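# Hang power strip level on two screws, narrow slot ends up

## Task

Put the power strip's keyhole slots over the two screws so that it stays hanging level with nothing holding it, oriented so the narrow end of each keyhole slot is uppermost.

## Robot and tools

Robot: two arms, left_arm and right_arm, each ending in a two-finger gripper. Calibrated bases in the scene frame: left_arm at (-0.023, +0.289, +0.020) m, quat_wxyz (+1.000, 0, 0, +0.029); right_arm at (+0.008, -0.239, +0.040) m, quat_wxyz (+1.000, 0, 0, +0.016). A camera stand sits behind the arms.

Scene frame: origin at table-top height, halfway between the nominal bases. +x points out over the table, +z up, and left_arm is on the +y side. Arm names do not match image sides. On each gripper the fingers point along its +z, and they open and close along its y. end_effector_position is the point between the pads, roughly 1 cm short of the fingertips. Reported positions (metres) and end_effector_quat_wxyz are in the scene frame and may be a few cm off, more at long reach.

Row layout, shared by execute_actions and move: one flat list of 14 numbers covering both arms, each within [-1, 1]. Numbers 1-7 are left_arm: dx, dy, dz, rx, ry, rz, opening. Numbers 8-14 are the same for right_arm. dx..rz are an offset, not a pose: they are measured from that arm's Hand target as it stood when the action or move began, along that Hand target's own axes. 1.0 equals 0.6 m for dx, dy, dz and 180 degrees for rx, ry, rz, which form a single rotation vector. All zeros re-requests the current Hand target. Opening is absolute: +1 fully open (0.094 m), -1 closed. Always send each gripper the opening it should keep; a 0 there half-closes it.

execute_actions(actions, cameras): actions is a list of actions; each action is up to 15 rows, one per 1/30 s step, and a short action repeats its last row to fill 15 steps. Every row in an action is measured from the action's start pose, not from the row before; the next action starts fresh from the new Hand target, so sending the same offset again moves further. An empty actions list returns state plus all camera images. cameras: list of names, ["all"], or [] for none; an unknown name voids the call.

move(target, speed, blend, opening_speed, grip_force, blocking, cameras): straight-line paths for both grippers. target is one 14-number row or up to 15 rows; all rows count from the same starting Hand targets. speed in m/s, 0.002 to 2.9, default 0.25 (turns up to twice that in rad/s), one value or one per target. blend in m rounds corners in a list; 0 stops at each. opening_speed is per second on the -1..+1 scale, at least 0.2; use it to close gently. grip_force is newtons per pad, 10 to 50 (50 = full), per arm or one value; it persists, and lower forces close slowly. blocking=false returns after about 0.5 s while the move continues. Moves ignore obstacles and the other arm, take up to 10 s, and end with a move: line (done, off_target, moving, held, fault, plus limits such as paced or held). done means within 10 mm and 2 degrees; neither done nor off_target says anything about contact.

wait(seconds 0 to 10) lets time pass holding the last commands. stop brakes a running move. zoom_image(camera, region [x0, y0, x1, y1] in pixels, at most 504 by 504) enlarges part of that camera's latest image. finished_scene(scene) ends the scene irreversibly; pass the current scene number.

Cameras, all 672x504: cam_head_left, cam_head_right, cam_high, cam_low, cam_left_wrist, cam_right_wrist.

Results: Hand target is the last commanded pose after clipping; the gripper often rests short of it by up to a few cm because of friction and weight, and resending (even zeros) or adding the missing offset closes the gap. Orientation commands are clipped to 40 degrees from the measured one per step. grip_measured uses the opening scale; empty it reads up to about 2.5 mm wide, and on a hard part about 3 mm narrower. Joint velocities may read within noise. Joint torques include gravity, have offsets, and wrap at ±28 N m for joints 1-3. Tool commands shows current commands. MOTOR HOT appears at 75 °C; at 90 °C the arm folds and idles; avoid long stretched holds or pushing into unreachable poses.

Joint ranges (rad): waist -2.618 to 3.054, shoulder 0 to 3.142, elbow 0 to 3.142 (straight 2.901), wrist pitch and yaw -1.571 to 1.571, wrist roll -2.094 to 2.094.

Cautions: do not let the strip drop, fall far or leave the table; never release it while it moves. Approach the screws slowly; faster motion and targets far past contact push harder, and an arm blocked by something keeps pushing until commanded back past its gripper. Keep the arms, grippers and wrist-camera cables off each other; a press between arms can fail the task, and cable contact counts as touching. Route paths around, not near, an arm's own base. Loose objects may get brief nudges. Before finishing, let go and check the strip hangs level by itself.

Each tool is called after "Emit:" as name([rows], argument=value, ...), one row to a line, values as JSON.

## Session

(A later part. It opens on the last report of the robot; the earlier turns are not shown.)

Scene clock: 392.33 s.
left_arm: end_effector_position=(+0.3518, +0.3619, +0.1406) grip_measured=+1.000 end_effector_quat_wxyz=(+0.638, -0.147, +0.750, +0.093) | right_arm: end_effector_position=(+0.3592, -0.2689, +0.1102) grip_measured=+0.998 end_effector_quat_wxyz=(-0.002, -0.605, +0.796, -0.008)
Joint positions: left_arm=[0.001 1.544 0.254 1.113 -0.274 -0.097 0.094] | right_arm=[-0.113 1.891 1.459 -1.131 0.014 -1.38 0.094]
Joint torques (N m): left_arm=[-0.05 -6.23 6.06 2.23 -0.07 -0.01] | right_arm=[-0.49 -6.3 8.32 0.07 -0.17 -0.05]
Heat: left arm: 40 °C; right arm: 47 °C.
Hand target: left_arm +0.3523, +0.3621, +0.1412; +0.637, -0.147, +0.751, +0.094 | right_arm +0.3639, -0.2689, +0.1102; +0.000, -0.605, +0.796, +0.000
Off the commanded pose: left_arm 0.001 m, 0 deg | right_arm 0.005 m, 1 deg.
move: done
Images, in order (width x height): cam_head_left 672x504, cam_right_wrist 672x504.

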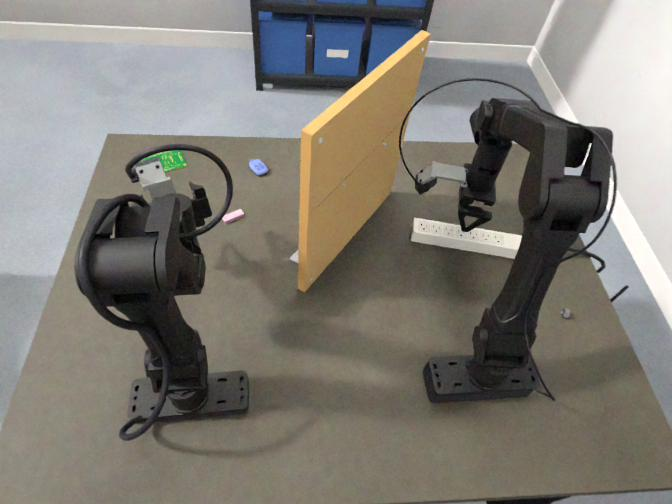

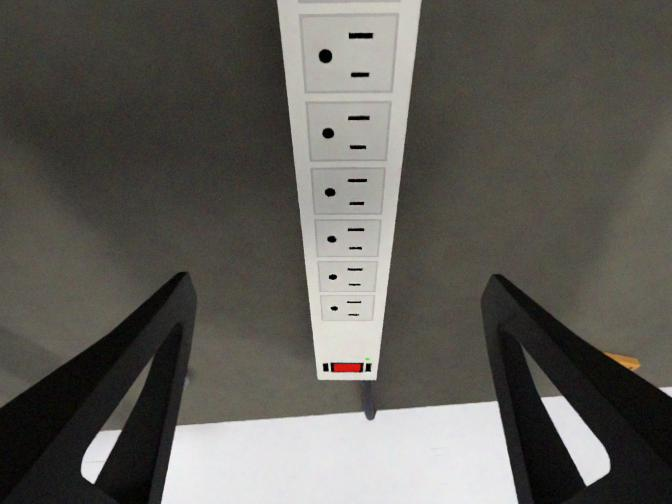

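Emit:
move([
  [0,0,0,0,0,0,1,-0.013,-0.015,0.06,0,0,0,1],
  [0,0,0,0,0,0,1,-0.013,-0.015,0.135,0,0,0,1],
], speed=0.08, blend=[0.01,0], cameras=["cam_right_wrist"])

Scene clock: 402.87 s.
left_arm: end_effector_position=(+0.3518, +0.3619, +0.1406) grip_measured=+1.000 end_effector_quat_wxyz=(+0.638, -0.147, +0.750, +0.093) | right_arm: end_effector_position=(+0.3794, -0.2692, +0.0403) grip_measured=+0.998 end_effector_quat_wxyz=(+0.006, -0.604, +0.797, -0.015)
Joint positions: left_arm=[0.001 1.544 0.254 1.113 -0.274 -0.097 0.094] | right_arm=[-0.109 2.026 1.357 -0.873 0.013 -1.376 0.094]
Joint torques (N m): left_arm=[-0.03 -6.22 6.08 2.23 -0.06 -0.01] | right_arm=[0.51 -7.12 4.74 0.31 -0.15 0.06]
Heat: left arm: 40 °C; right arm: 47 °C.
Hand target: left_arm +0.3523, +0.3621, +0.1412; +0.637, -0.147, +0.751, +0.094 | right_arm +0.3746, -0.2638, +0.0292; +0.000, -0.605, +0.796, +0.000
Off the commanded pose: left_arm 0.001 m, 0 deg | right_arm 0.013 m, 2 deg.
move: off_target (right_arm)
Images, in order (width x height): cam_right_wrist 672x504.

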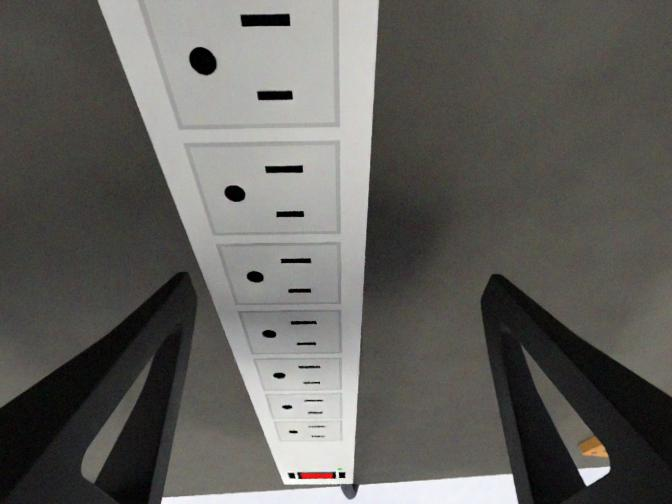

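Emit:
move(target=[0,0,0,0,0,0,1,0,0.026,0,0,0,0,1], speed=0.05, cameras=["cam_right_wrist"])

Scene clock: 406.63 s.
left_arm: end_effector_position=(+0.3518, +0.3619, +0.1406) grip_measured=+1.000 end_effector_quat_wxyz=(+0.638, -0.147, +0.750, +0.093) | right_arm: end_effector_position=(+0.3590, -0.2645, +0.0232) grip_measured=+0.998 end_effector_quat_wxyz=(-0.012, -0.604, +0.797, +0.001)
Joint positions: left_arm=[0.001 1.544 0.254 1.113 -0.274 -0.097 0.094] | right_arm=[-0.101 2.026 1.282 -0.846 0.013 -1.367 0.094]
Joint torques (N m): left_arm=[-0.03 -6.23 6.06 2.24 -0.06 -0.01] | right_arm=[0.5 -10.85 4.33 0.2 -0.17 0.06]
Heat: left arm: 40 °C; right arm: 46 °C.
Hand target: left_arm +0.3523, +0.3621, +0.1412; +0.637, -0.147, +0.751, +0.094 | right_arm +0.3595, -0.2596, +0.0291; +0.000, -0.605, +0.796, +0.000
Off the commanded pose: left_arm 0.001 m, 0 deg | right_arm 0.008 m, 1 deg.
move: done
Images, in order (width x height): cam_right_wrist 672x504.

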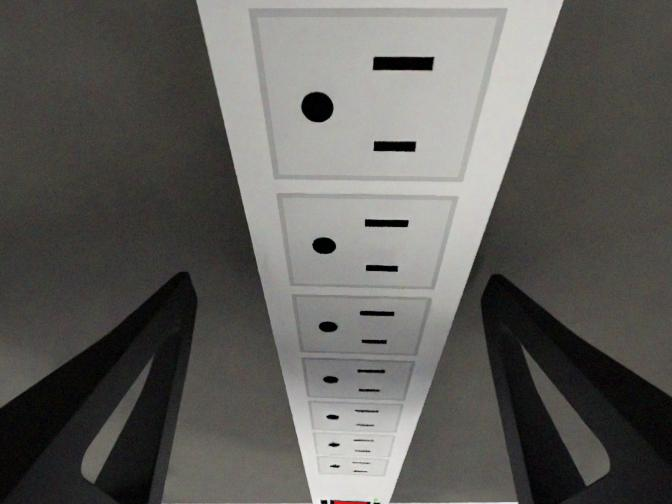

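Emit:
move(target=[0,0,0,0,0,0,1,0,-0.008,0.02,0,0,-0.006,1], speed=0.04)

Scene clock: 411.73 s.
left_arm: end_effector_position=(+0.3518, +0.3619, +0.1406) grip_measured=+1.000 end_effector_quat_wxyz=(+0.638, -0.147, +0.750, +0.093) | right_arm: end_effector_position=(+0.3678, -0.2652, +0.0232) grip_measured=+0.998 end_effector_quat_wxyz=(+0.001, -0.608, +0.794, -0.010)
Joint positions: left_arm=[0.001 1.544 0.254 1.113 -0.274 -0.097 0.094] | right_arm=[-0.101 2.026 1.282 -0.811 0.013 -1.376 0.094]
Joint torques (N m): left_arm=[-0.03 -6.22 6.06 2.23 -0.07 -0.01] | right_arm=[0.25 -7.88 4.63 0.29 -0.16 -0.02]
Heat: left arm: 40 °C; right arm: 45 °C.
Hand target: left_arm +0.3523, +0.3621, +0.1412; +0.637, -0.147, +0.751, +0.094 | right_arm +0.3642, -0.2609, +0.0171; +0.000, -0.612, +0.791, +0.000
Off the commanded pose: left_arm 0.001 m, 0 deg | right_arm 0.008 m, 1 deg.
move: done

Emit:
move(target=[0,0,0,0,0,0,1,0,0,0,0,0,0,-0.3], opening_speed=0.4, cameras=["cam_right_wrist","cam_head_left"])

Scene clock: 418.00 s.
left_arm: end_effector_position=(+0.3518, +0.3619, +0.1406) grip_measured=+1.000 end_effector_quat_wxyz=(+0.638, -0.147, +0.750, +0.093) | right_arm: end_effector_position=(+0.3680, -0.2650, +0.0232) grip_measured=-0.058 end_effector_quat_wxyz=(+0.002, -0.610, +0.792, -0.010)
Joint positions: left_arm=[0.001 1.544 0.254 1.113 -0.274 -0.097 0.094] | right_arm=[-0.101 2.026 1.282 -0.811 0.012 -1.381 0.044]
Joint torques (N m): left_arm=[-0.05 -6.22 6.06 2.23 -0.07 -0.01] | right_arm=[0.32 -7.83 4.63 0.28 -0.15 -0.03]
Heat: left arm: 40 °C; right arm: 44 °C.
Hand target: left_arm +0.3523, +0.3621, +0.1412; +0.637, -0.147, +0.751, +0.094 | right_arm +0.3642, -0.2609, +0.0171; +0.000, -0.613, +0.790, +0.000
Off the commanded pose: left_arm 0.001 m, 0 deg | right_arm 0.008 m, 1 deg.
move: done
Images, in order (width x height): cam_head_left 672x504, cam_right_wrist 672x504.

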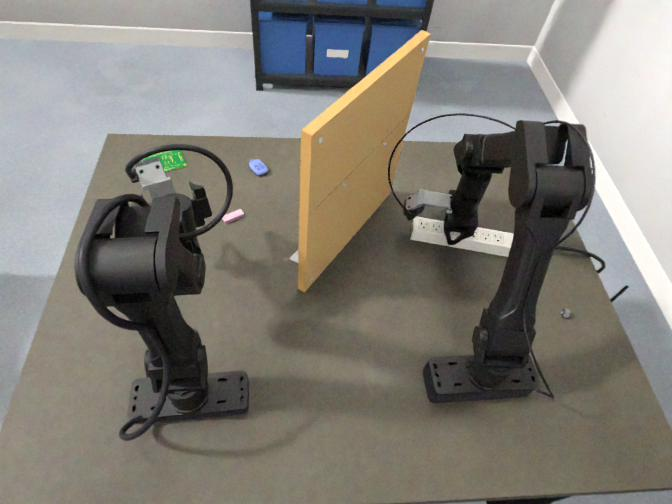

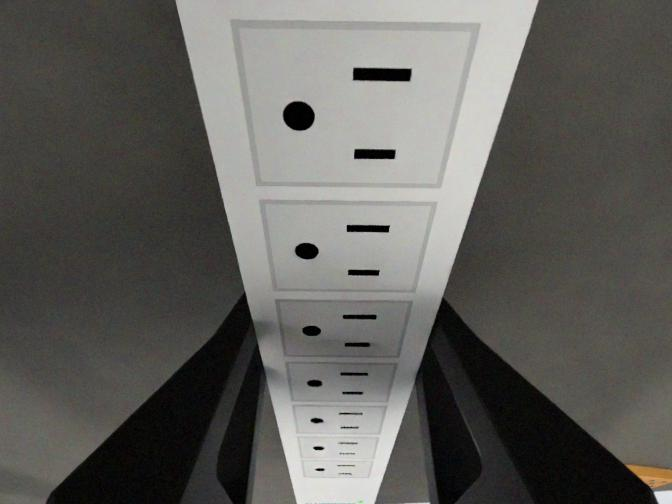

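Emit:
execute_actions(actions=[], cameras=["cam_head_left","cam_head_right","cam_high","cam_right_wrist"])

Scene clock: 438.97 s.
left_arm: end_effector_position=(+0.3518, +0.3619, +0.1406) grip_measured=+1.000 end_effector_quat_wxyz=(+0.638, -0.147, +0.750, +0.093) | right_arm: end_effector_position=(+0.3680, -0.2650, +0.0232) grip_measured=-0.058 end_effector_quat_wxyz=(+0.002, -0.610, +0.792, -0.010)
Joint positions: left_arm=[0.001 1.544 0.254 1.113 -0.274 -0.097 0.094] | right_arm=[-0.101 2.026 1.282 -0.811 0.012 -1.381 0.044]
Joint velocities: within noise
Joint torques (N m): left_arm=[-0.05 -6.22 6.06 2.23 -0.07 -0.01] | right_arm=[0.34 -7.86 4.59 0.28 -0.14 -0.04]
Heat: left arm: 41 °C; right arm: 42 °C.
Hand target: left_arm +0.3523, +0.3621, +0.1412; +0.637, -0.147, +0.751, +0.094 | right_arm +0.3642, -0.2609, +0.0171; +0.000, -0.613, +0.790, +0.000
Tool commands: left_gripper/opening=+1.0 right_gripper/opening=-0.3
Off the commanded pose: left_arm 0.001 m, 0 deg | right_arm 0.008 m, 1 deg.
Images, in order (width x height): cam_head_left 672x504, cam_head_right 672x504, cam_high 672x504, cam_right_wrist 672x504.

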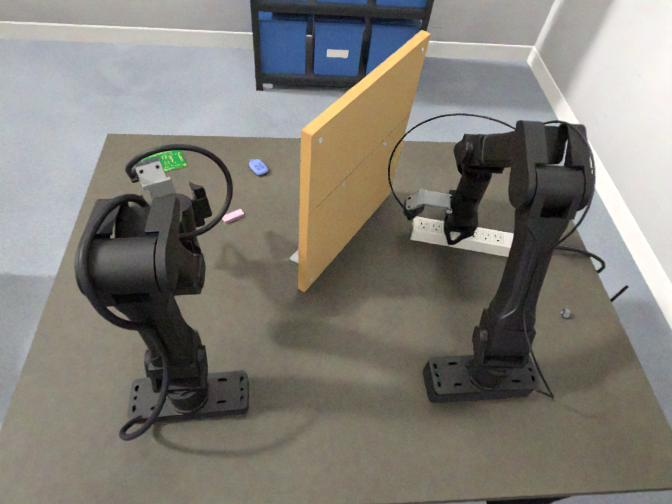

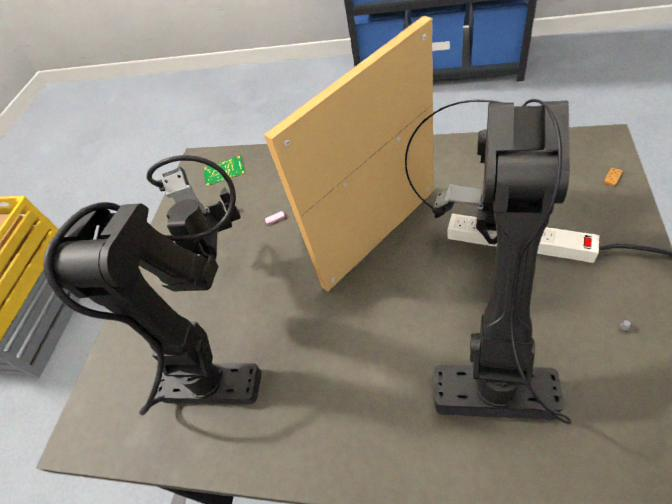

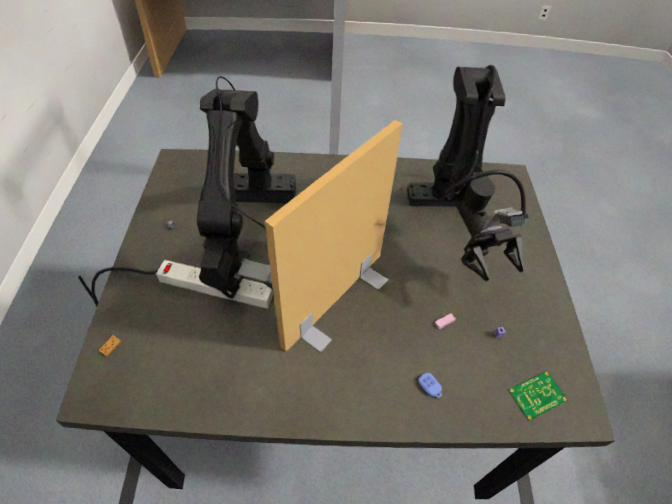

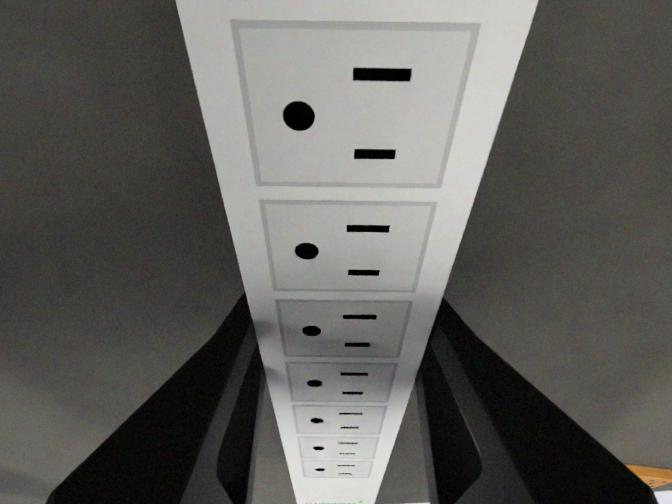

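Emit:
move([
  [0,0,0,0,0,0,1,0,0,-0.08,0,0,0,-0.3],
  [0,0,0,0,0,0,1,-0.0559,0.1175,-0.2167,0,0,0,-0.3],
], speed=0.08, blend=[0.03,0], cameras=["cam_head_left","cam_head_right","cam_high","cam_right_wrist"])

Scene clock: 450.67 s.
left_arm: end_effector_position=(+0.3518, +0.3619, +0.1406) grip_measured=+1.000 end_effector_quat_wxyz=(+0.638, -0.147, +0.750, +0.093) | right_arm: end_effector_position=(+0.3032, -0.2089, +0.1272) grip_measured=-0.059 end_effector_quat_wxyz=(-0.010, -0.618, +0.786, +0.019)
Joint positions: left_arm=[0.001 1.544 0.254 1.113 -0.274 -0.097 0.094] | right_arm=[0.053 1.713 1.305 -1.201 -0.022 -1.248 0.044]
Joint torques (N m): left_arm=[-0.03 -6.22 6.08 2.23 -0.06 -0.01] | right_arm=[0.43 -10.33 8.17 -0.21 0.22 0.23]
Heat: left arm: 41 °C; right arm: 42 °C.
Hand target: left_arm +0.3523, +0.3621, +0.1412; +0.637, -0.147, +0.751, +0.094 | right_arm +0.3044, -0.2109, +0.1472; +0.000, -0.612, +0.790, +0.000
Off the commanded pose: left_arm 0.001 m, 0 deg | right_arm 0.020 m, 3 deg.
move: off_target (right_arm); blend cut to 0.0239 m at target 1
Images, in order (width x height): cam_head_left 672x504, cam_head_right 672x504, cam_high 672x504, cam_right_wrist 672x504.

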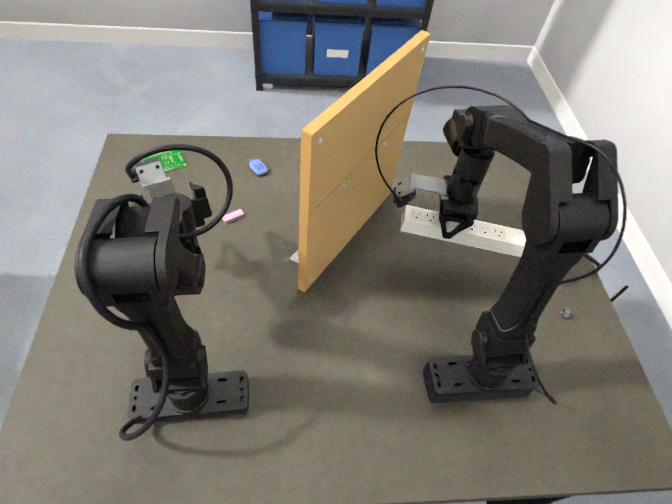

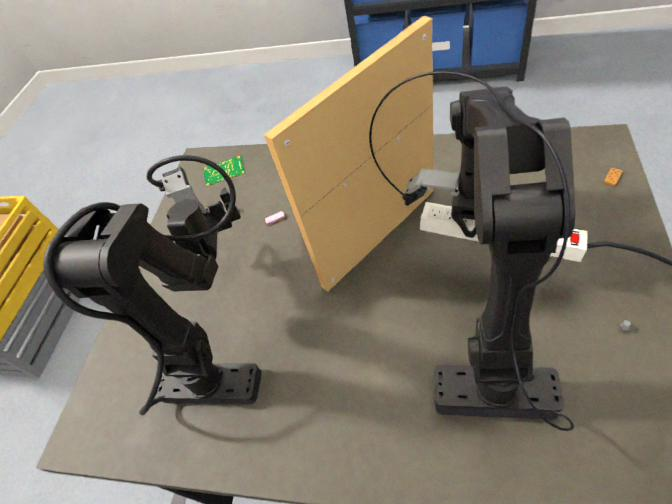

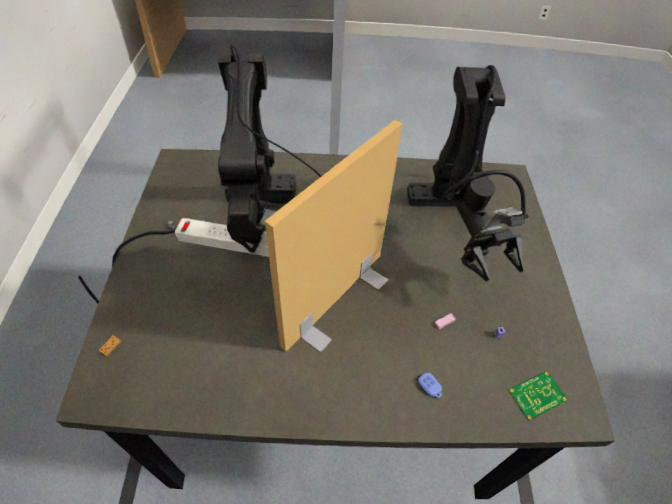

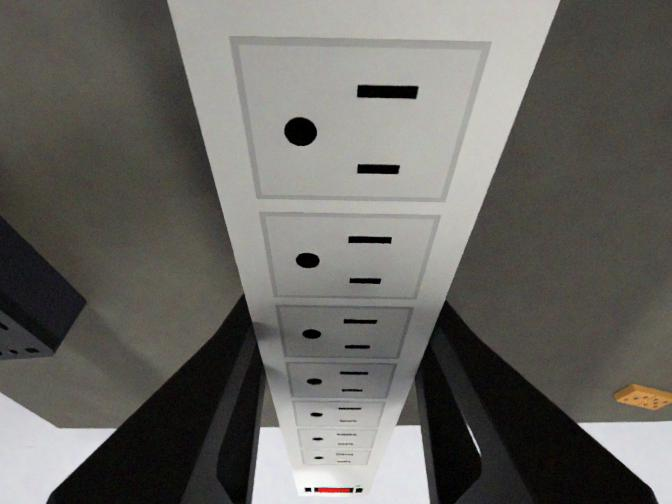

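Emit:
move([
  [0,0,0,0,0,0,1,-0.0558,0.0907,-0.138,0.2171,-0.0572,-0.157,-0.3],
  [0,0,0,0,0,0,1,-0.163,0.0751,-0.2213,0.3267,-0.1867,-0.2931,-0.3],
  [0,0,0,0,0,0,1,-0.1889,0.0611,-0.2713,0.4438,-0.2738,-0.2738,-0.3],
], speed=0.14, blend=[0.02,0.02,0], cameras=["cam_head_left","cam_head_right","cam_high","cam_right_wrist"])

Scene clock: 479.53 s.
left_arm: end_effector_position=(+0.3518, +0.3619, +0.1406) grip_measured=+1.000 end_effector_quat_wxyz=(+0.638, -0.147, +0.750, +0.093) | right_arm: end_effector_position=(+0.3015, -0.1020, +0.2823) grip_measured=-0.060 end_effector_quat_wxyz=(+0.634, -0.668, +0.325, -0.215)
Joint positions: left_arm=[0.001 1.544 0.254 1.113 -0.274 -0.097 0.094] | right_arm=[0.018 0.875 0.434 0.302 -0.738 -1.539 0.044]
Joint torques (N m): left_arm=[-0.05 -6.23 6.08 2.23 -0.07 -0.01] | right_arm=[0.79 -1.47 7.54 2.8 -0.67 -0.4]
Heat: left arm: 41 °C; right arm: 44 °C.
Hand target: left_arm +0.3523, +0.3621, +0.1412; +0.637, -0.147, +0.751, +0.094 | right_arm +0.2971, -0.0919, +0.3100; +0.662, -0.662, +0.248, -0.248
Off the commanded pose: left_arm 0.001 m, 0 deg | right_arm 0.030 m, 10 deg.
move: off_target (right_arm)
Images, in order (width x height): cam_head_left 672x504, cam_head_right 672x504, cam_high 672x504, cam_right_wrist 672x504.

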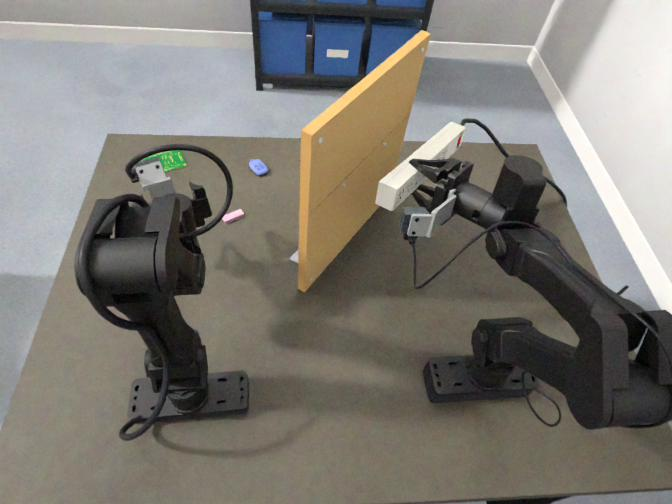

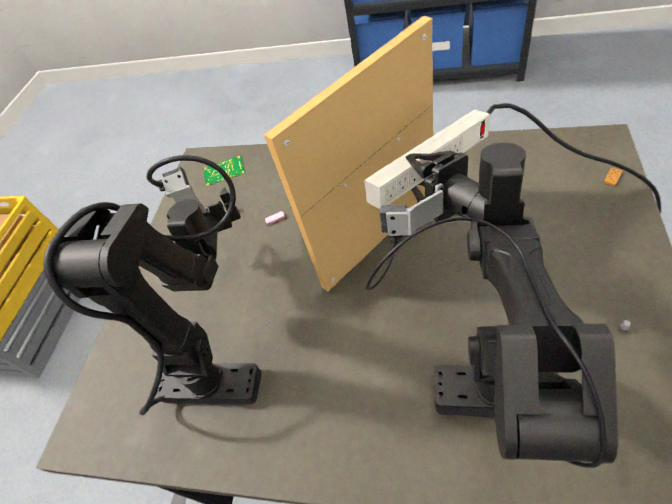

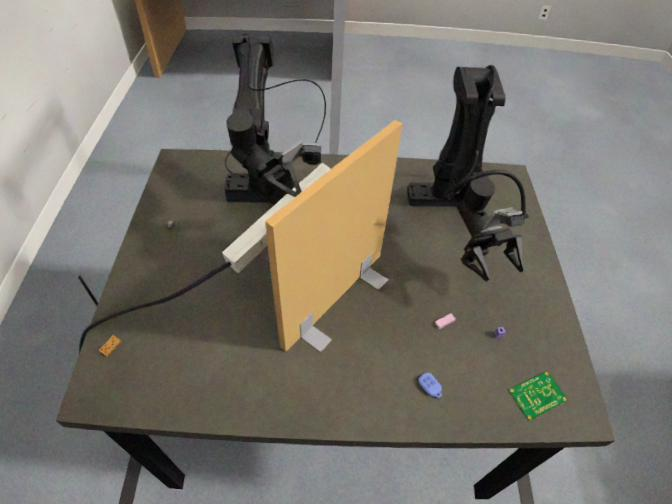

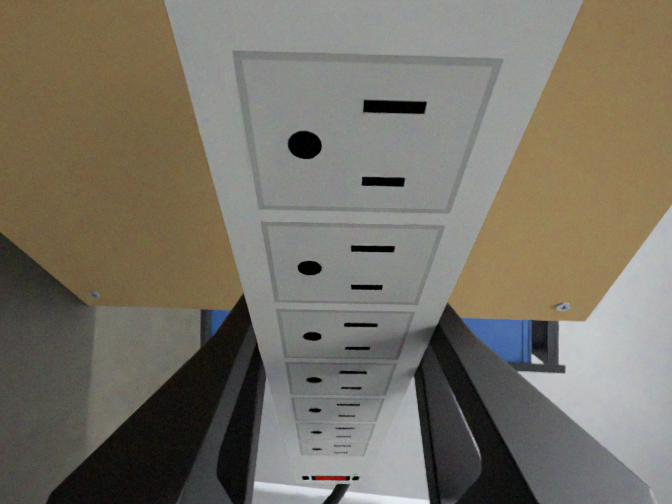

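Emit:
move([
  [-0.5182,-0.0499,-0.3065,0.0554,-0.0554,0.0049,-1,0,0,0,0.02,-0.015,-0.03,-0.3],
  [-0.4888,-0.2612,-0.4188,0.1635,-0.0543,0.0143,-1,0,0,0,0.033,-0.02,-0.04,-0.3],
  [-0.4058,-0.3737,-0.6713,0.3573,-0.0495,0.0313,-1,0,0,0,0.033,-0.02,-0.04,-0.3],
  [-0.2518,-0.3652,-0.5363,0.2811,-0.0881,0.0074,-1,0,0,0,0.033,-0.02,-0.04,-0.3],
], speed=0.2, blend=[0.03,0.03,0.02,0], cameras=["cam_head_left","cam_head_right","cam_high","cam_left_wrist"])

Scene clock: 511.13 s.
left_arm: end_effector_position=(+0.1489, +0.0662, +0.3585) grip_measured=-0.990 end_effector_quat_wxyz=(+0.731, +0.159, +0.630, -0.210) | right_arm: end_effector_position=(+0.3049, -0.0974, +0.2854) grip_measured=-0.060 end_effector_quat_wxyz=(+0.668, -0.658, +0.247, -0.243)
Joint positions: left_arm=[-1.502 0.679 0.474 0.459 -0.901 0.168 0] | right_arm=[-0.012 0.996 0.358 0.656 -0.843 -1.547 0.044]
Joint torques (N m): left_arm=[0.59 -0.35 6.98 2.1 0.21 0.03] | right_arm=[0.01 -1.88 7.06 2.72 -0.59 -0.41]
Heat: left arm: 41 °C; right arm: 46 °C.
Hand target: left_arm +0.1495, +0.0661, +0.3548; +0.732, +0.161, +0.628, -0.209 | right_arm +0.2971, -0.0920, +0.3100; +0.686, -0.649, +0.172, -0.281
Off the commanded pose: left_arm 0.004 m, 0 deg | right_arm 0.026 m, 10 deg.
move: off_target (right_arm)
Images, in order (width x height): cam_head_left 672x504, cam_head_right 672x504, cam_high 672x504, cam_left_wrist 672x504.

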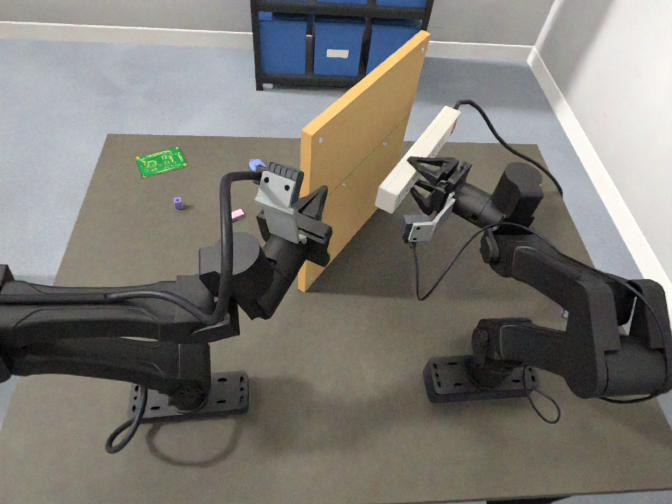

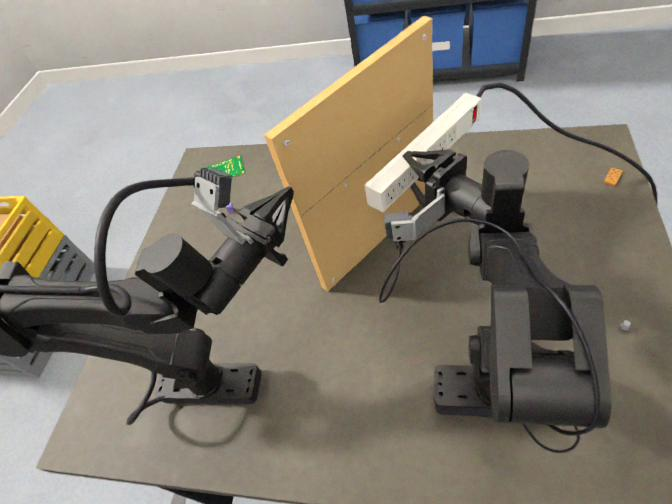

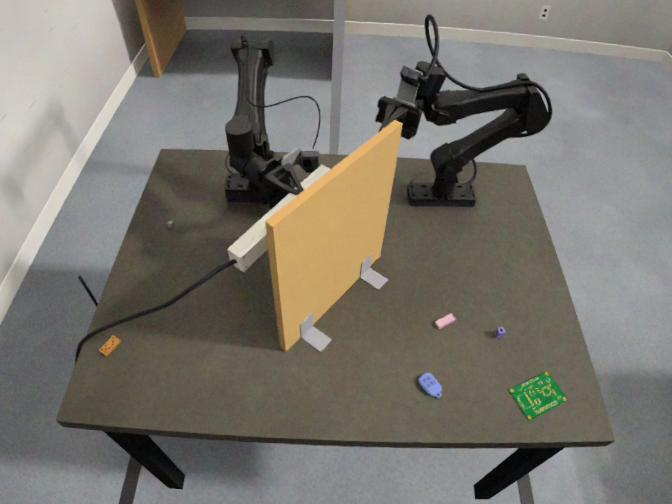

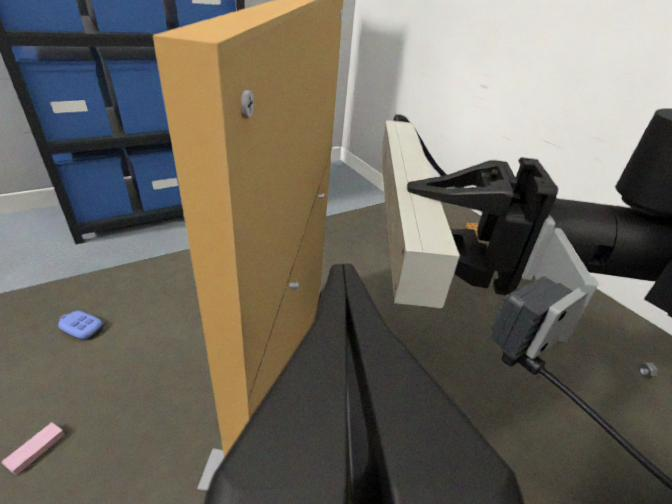

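Emit:
zoom_image(camera="cam_left_wrist", region=[200, 80, 540, 335])

Emit:
zoom_image(camera="cam_head_right", region=[320, 60, 540, 225])

Emit:
zoom_image(camera="cam_head_left", region=[320, 80, 520, 230])

Scaled by 1.482.

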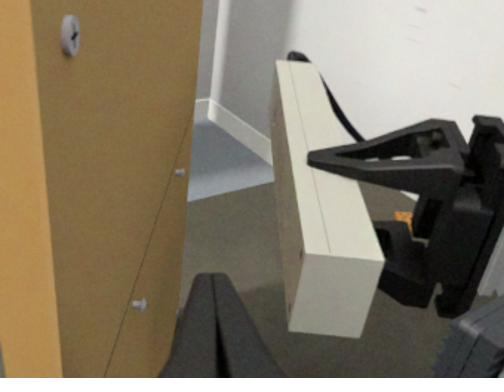

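Scaled by 2.291.

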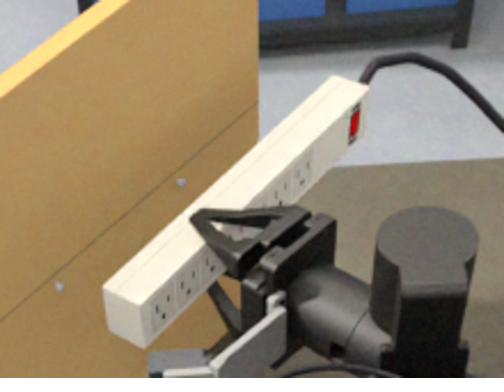

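Scaled by 2.520.

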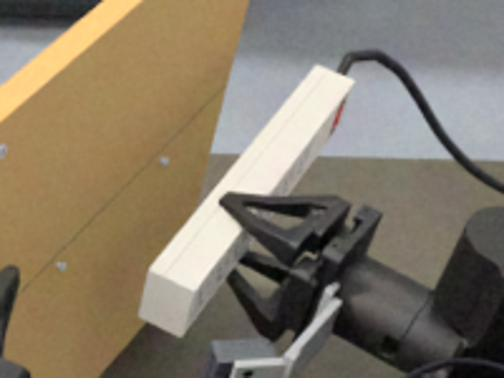

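Emit:
zoom_image(camera="cam_left_wrist", region=[370, 110, 470, 310])

Emit:
zoom_image(camera="cam_left_wrist", region=[380, 200, 440, 310])

Scaled by 2.520.

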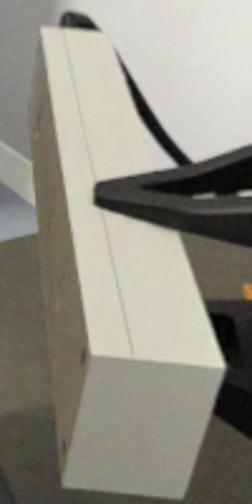

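Scaled by 4.582.

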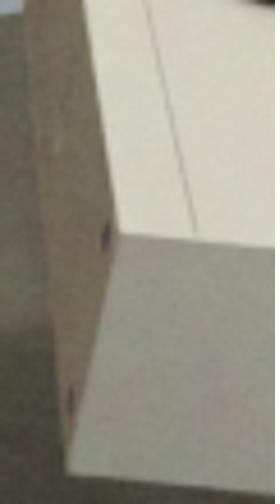

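Emit:
wait(seconds=0.2, cameras=["cam_low","cam_left_wrist","cam_right_wrist"])

Emit:
zoom_image(camera="cam_low", region=[200, 100, 536, 352])

Scene clock: 565.13 s.
left_arm: end_effector_position=(+0.1489, +0.0663, +0.3586) grip_measured=-0.990 end_effector_quat_wxyz=(+0.731, +0.159, +0.630, -0.210) | right_arm: end_effector_position=(+0.3049, -0.0974, +0.2855) grip_measured=-0.060 end_effector_quat_wxyz=(+0.668, -0.658, +0.247, -0.243)
Joint positions: left_arm=[-1.502 0.679 0.474 0.459 -0.901 0.169 0] | right_arm=[-0.012 0.996 0.358 0.657 -0.843 -1.547 0.044]
Joint torques (N m): left_arm=[0.58 -0.35 6.98 2.07 0.21 0.02] | right_arm=[0.01 -1.88 7.1 2.74 -0.6 -0.4]
Heat: left arm: 41 °C; right arm: 49 °C.
Hand target: left_arm +0.1495, +0.0661, +0.3548; +0.732, +0.161, +0.628, -0.209 | right_arm +0.2971, -0.0920, +0.3101; +0.686, -0.649, +0.172, -0.281
Tool commands: left_gripper/opening=-1.0 right_gripper/opening=-0.3
Off the commanded pose: left_arm 0.004 m, 0 deg | right_arm 0.026 m, 10 deg.
wait: 0.20 s; at rest from the start
Images, in order (width x height): cam_low 672x504, cam_left_wrist 672x504, cam_right_wrist 672x504.

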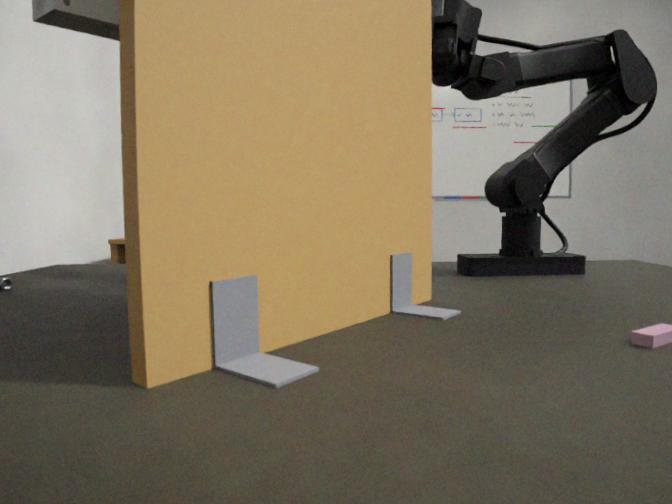

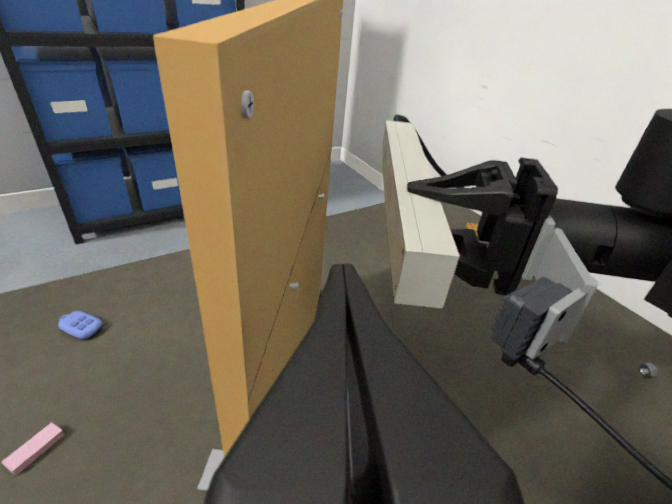

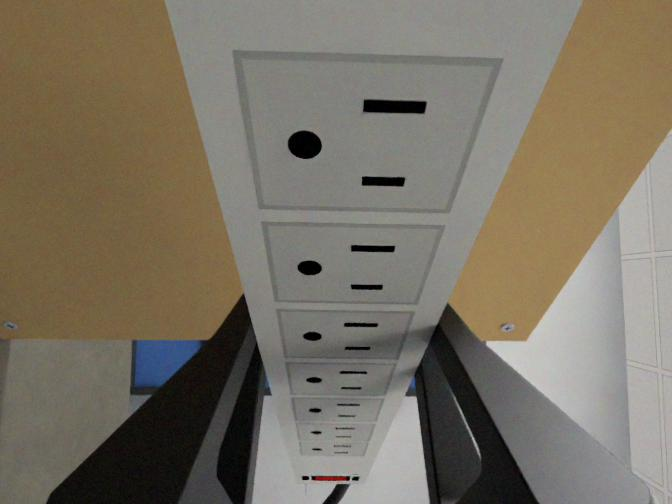

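Scaled by 1.500.

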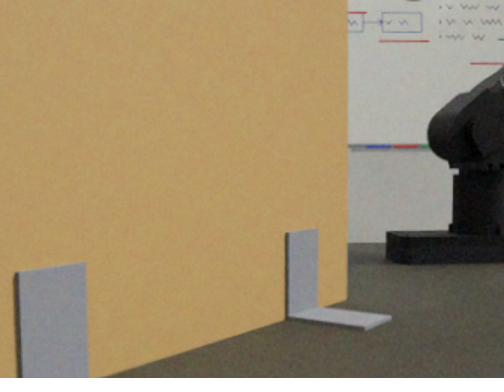

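Emit:
zoom_image(camera="cam_low", region=[20, 0, 140, 60])

Scaled by 4.200.

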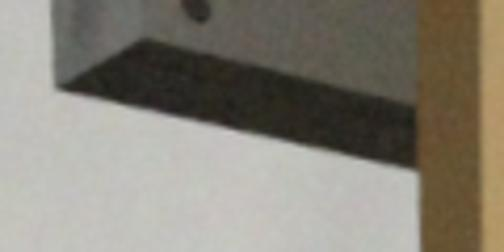

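Emit:
move(target=[0,0,0,0,0,0,-1,-0.0129,0.0987,-0.0098,0,0,0,-0.3], speed=0.08, cameras=["cam_low","cam_left_wrist"])

Emit:
zoom_image(camera="cam_low", region=[20, 0, 140, 90])

Scene clock: 586.90 s.
left_arm: end_effector_position=(+0.1489, +0.0662, +0.3587) grip_measured=-0.990 end_effector_quat_wxyz=(+0.731, +0.159, +0.630, -0.210) | right_arm: end_effector_position=(+0.3048, -0.0967, +0.2291) grip_measured=-0.060 end_effector_quat_wxyz=(+0.669, -0.659, +0.240, -0.246)
Joint positions: left_arm=[-1.502 0.679 0.474 0.46 -0.9 0.169 0] | right_arm=[-0.012 1.258 0.192 1.091 -0.849 -1.555 0.044]
Joint torques (N m): left_arm=[0.57 -0.35 6.98 2.07 0.21 0.03] | right_arm=[-0.01 -2.4 5.41 2.69 -0.53 -0.37]
Heat: left arm: 41 °C; right arm: 51 °C.
Hand target: left_arm +0.1495, +0.0660, +0.3548; +0.732, +0.161, +0.628, -0.209 | right_arm +0.2971, -0.0918, +0.2499; +0.686, -0.649, +0.172, -0.281
Off the commanded pose: left_arm 0.004 m, 0 deg | right_arm 0.023 m, 9 deg.
move: off_target (right_arm)
Images, in order (width x height): cam_low 672x504, cam_left_wrist 672x504.

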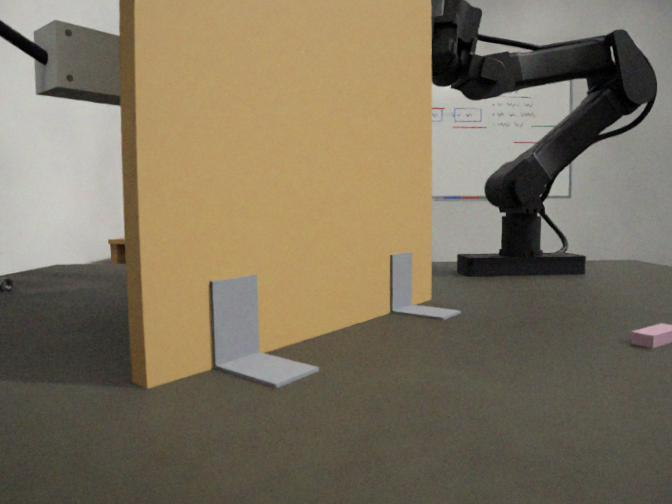

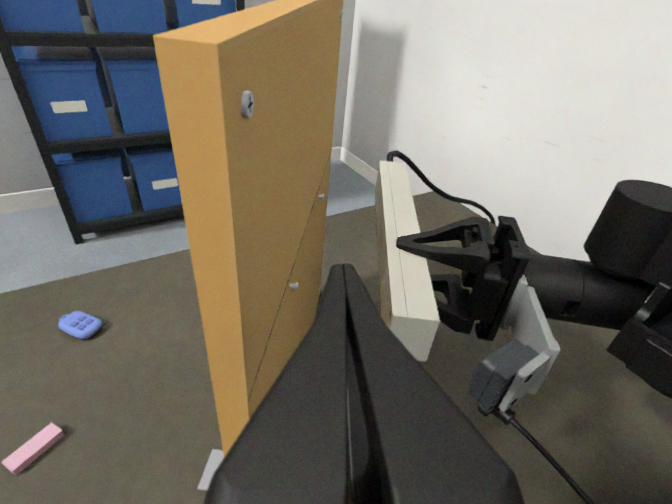

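Scaled by 4.200.

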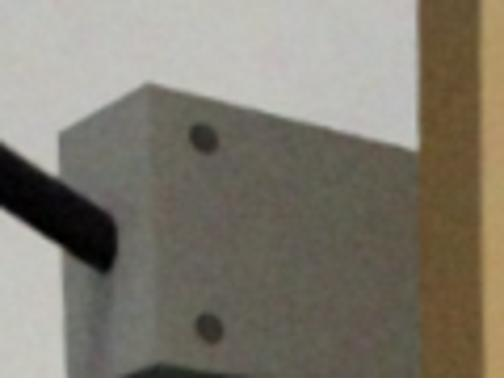

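Emit:
move(target=[0,0,0,0,0,0,-1,0.0578,0.0071,-0.0039,0,0,0,-0.3], speed=0.08, cameras=["cam_low","cam_head_left","cam_head_right"])

Emit:
zoom_image(camera="cam_low", region=[0, 0, 130, 97])

Emit:
zoom_image(camera="cam_head_right", region=[340, 80, 508, 206])

Emit:
zoom_image(camera="cam_head_left", region=[340, 90, 508, 216])

Scene clock: 592.20 s.
left_arm: end_effector_position=(+0.1489, +0.0662, +0.3587) grip_measured=-0.990 end_effector_quat_wxyz=(+0.731, +0.159, +0.630, -0.210) | right_arm: end_effector_position=(+0.3215, -0.1193, +0.2192) grip_measured=-0.060 end_effector_quat_wxyz=(+0.671, -0.656, +0.249, -0.239)
Joint positions: left_arm=[-1.502 0.679 0.474 0.46 -0.9 0.169 0] | right_arm=[-0.127 1.416 0.231 1.211 -0.962 -1.53 0.044]
Joint torques (N m): left_arm=[0.58 -0.36 6.97 2.07 0.21 0.02] | right_arm=[-0.06 -2.93 8.43 2.46 -0.57 -0.3]
Heat: left arm: 41 °C; right arm: 50 °C.
Hand target: left_arm +0.1495, +0.0660, +0.3548; +0.732, +0.161, +0.628, -0.209 | right_arm +0.3236, -0.1148, +0.2500; +0.686, -0.649, +0.172, -0.281
Off the commanded pose: left_arm 0.004 m, 0 deg | right_arm 0.031 m, 10 deg.
move: off_target (right_arm)
Images, in order (width x height): cam_head_left 672x504, cam_head_right 672x504, cam_low 672x504.

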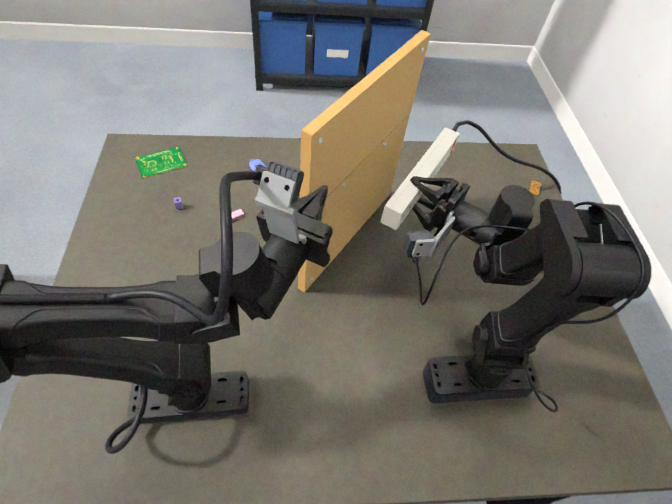

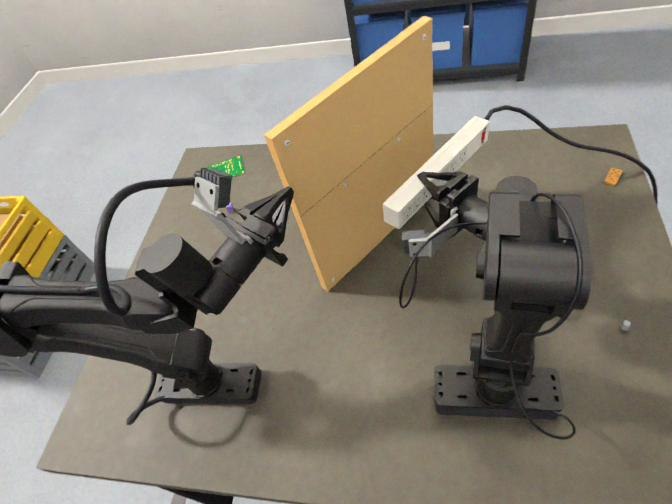

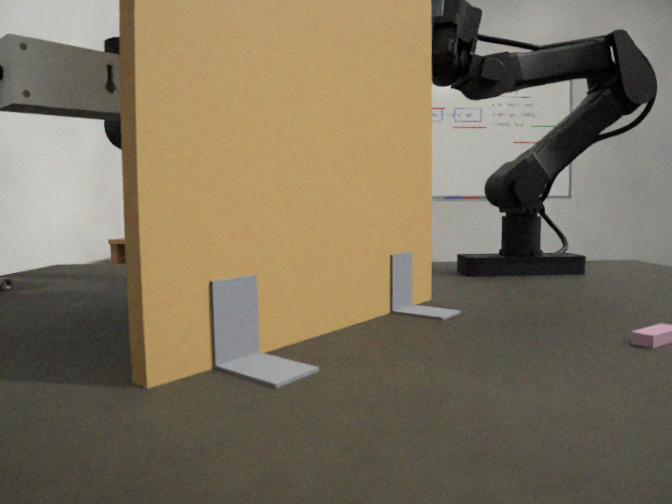

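Scaled by 3.877.

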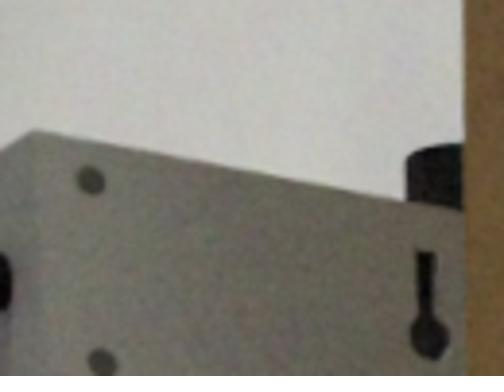

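Scaled by 3.000.

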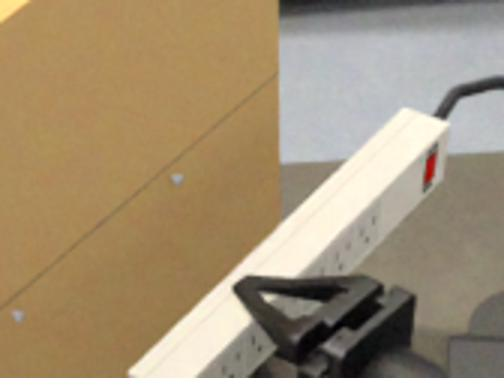

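Scaled by 3.000.

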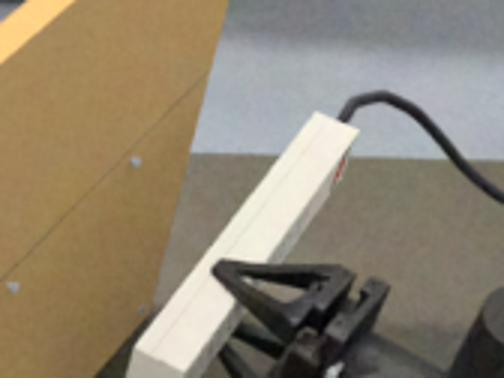

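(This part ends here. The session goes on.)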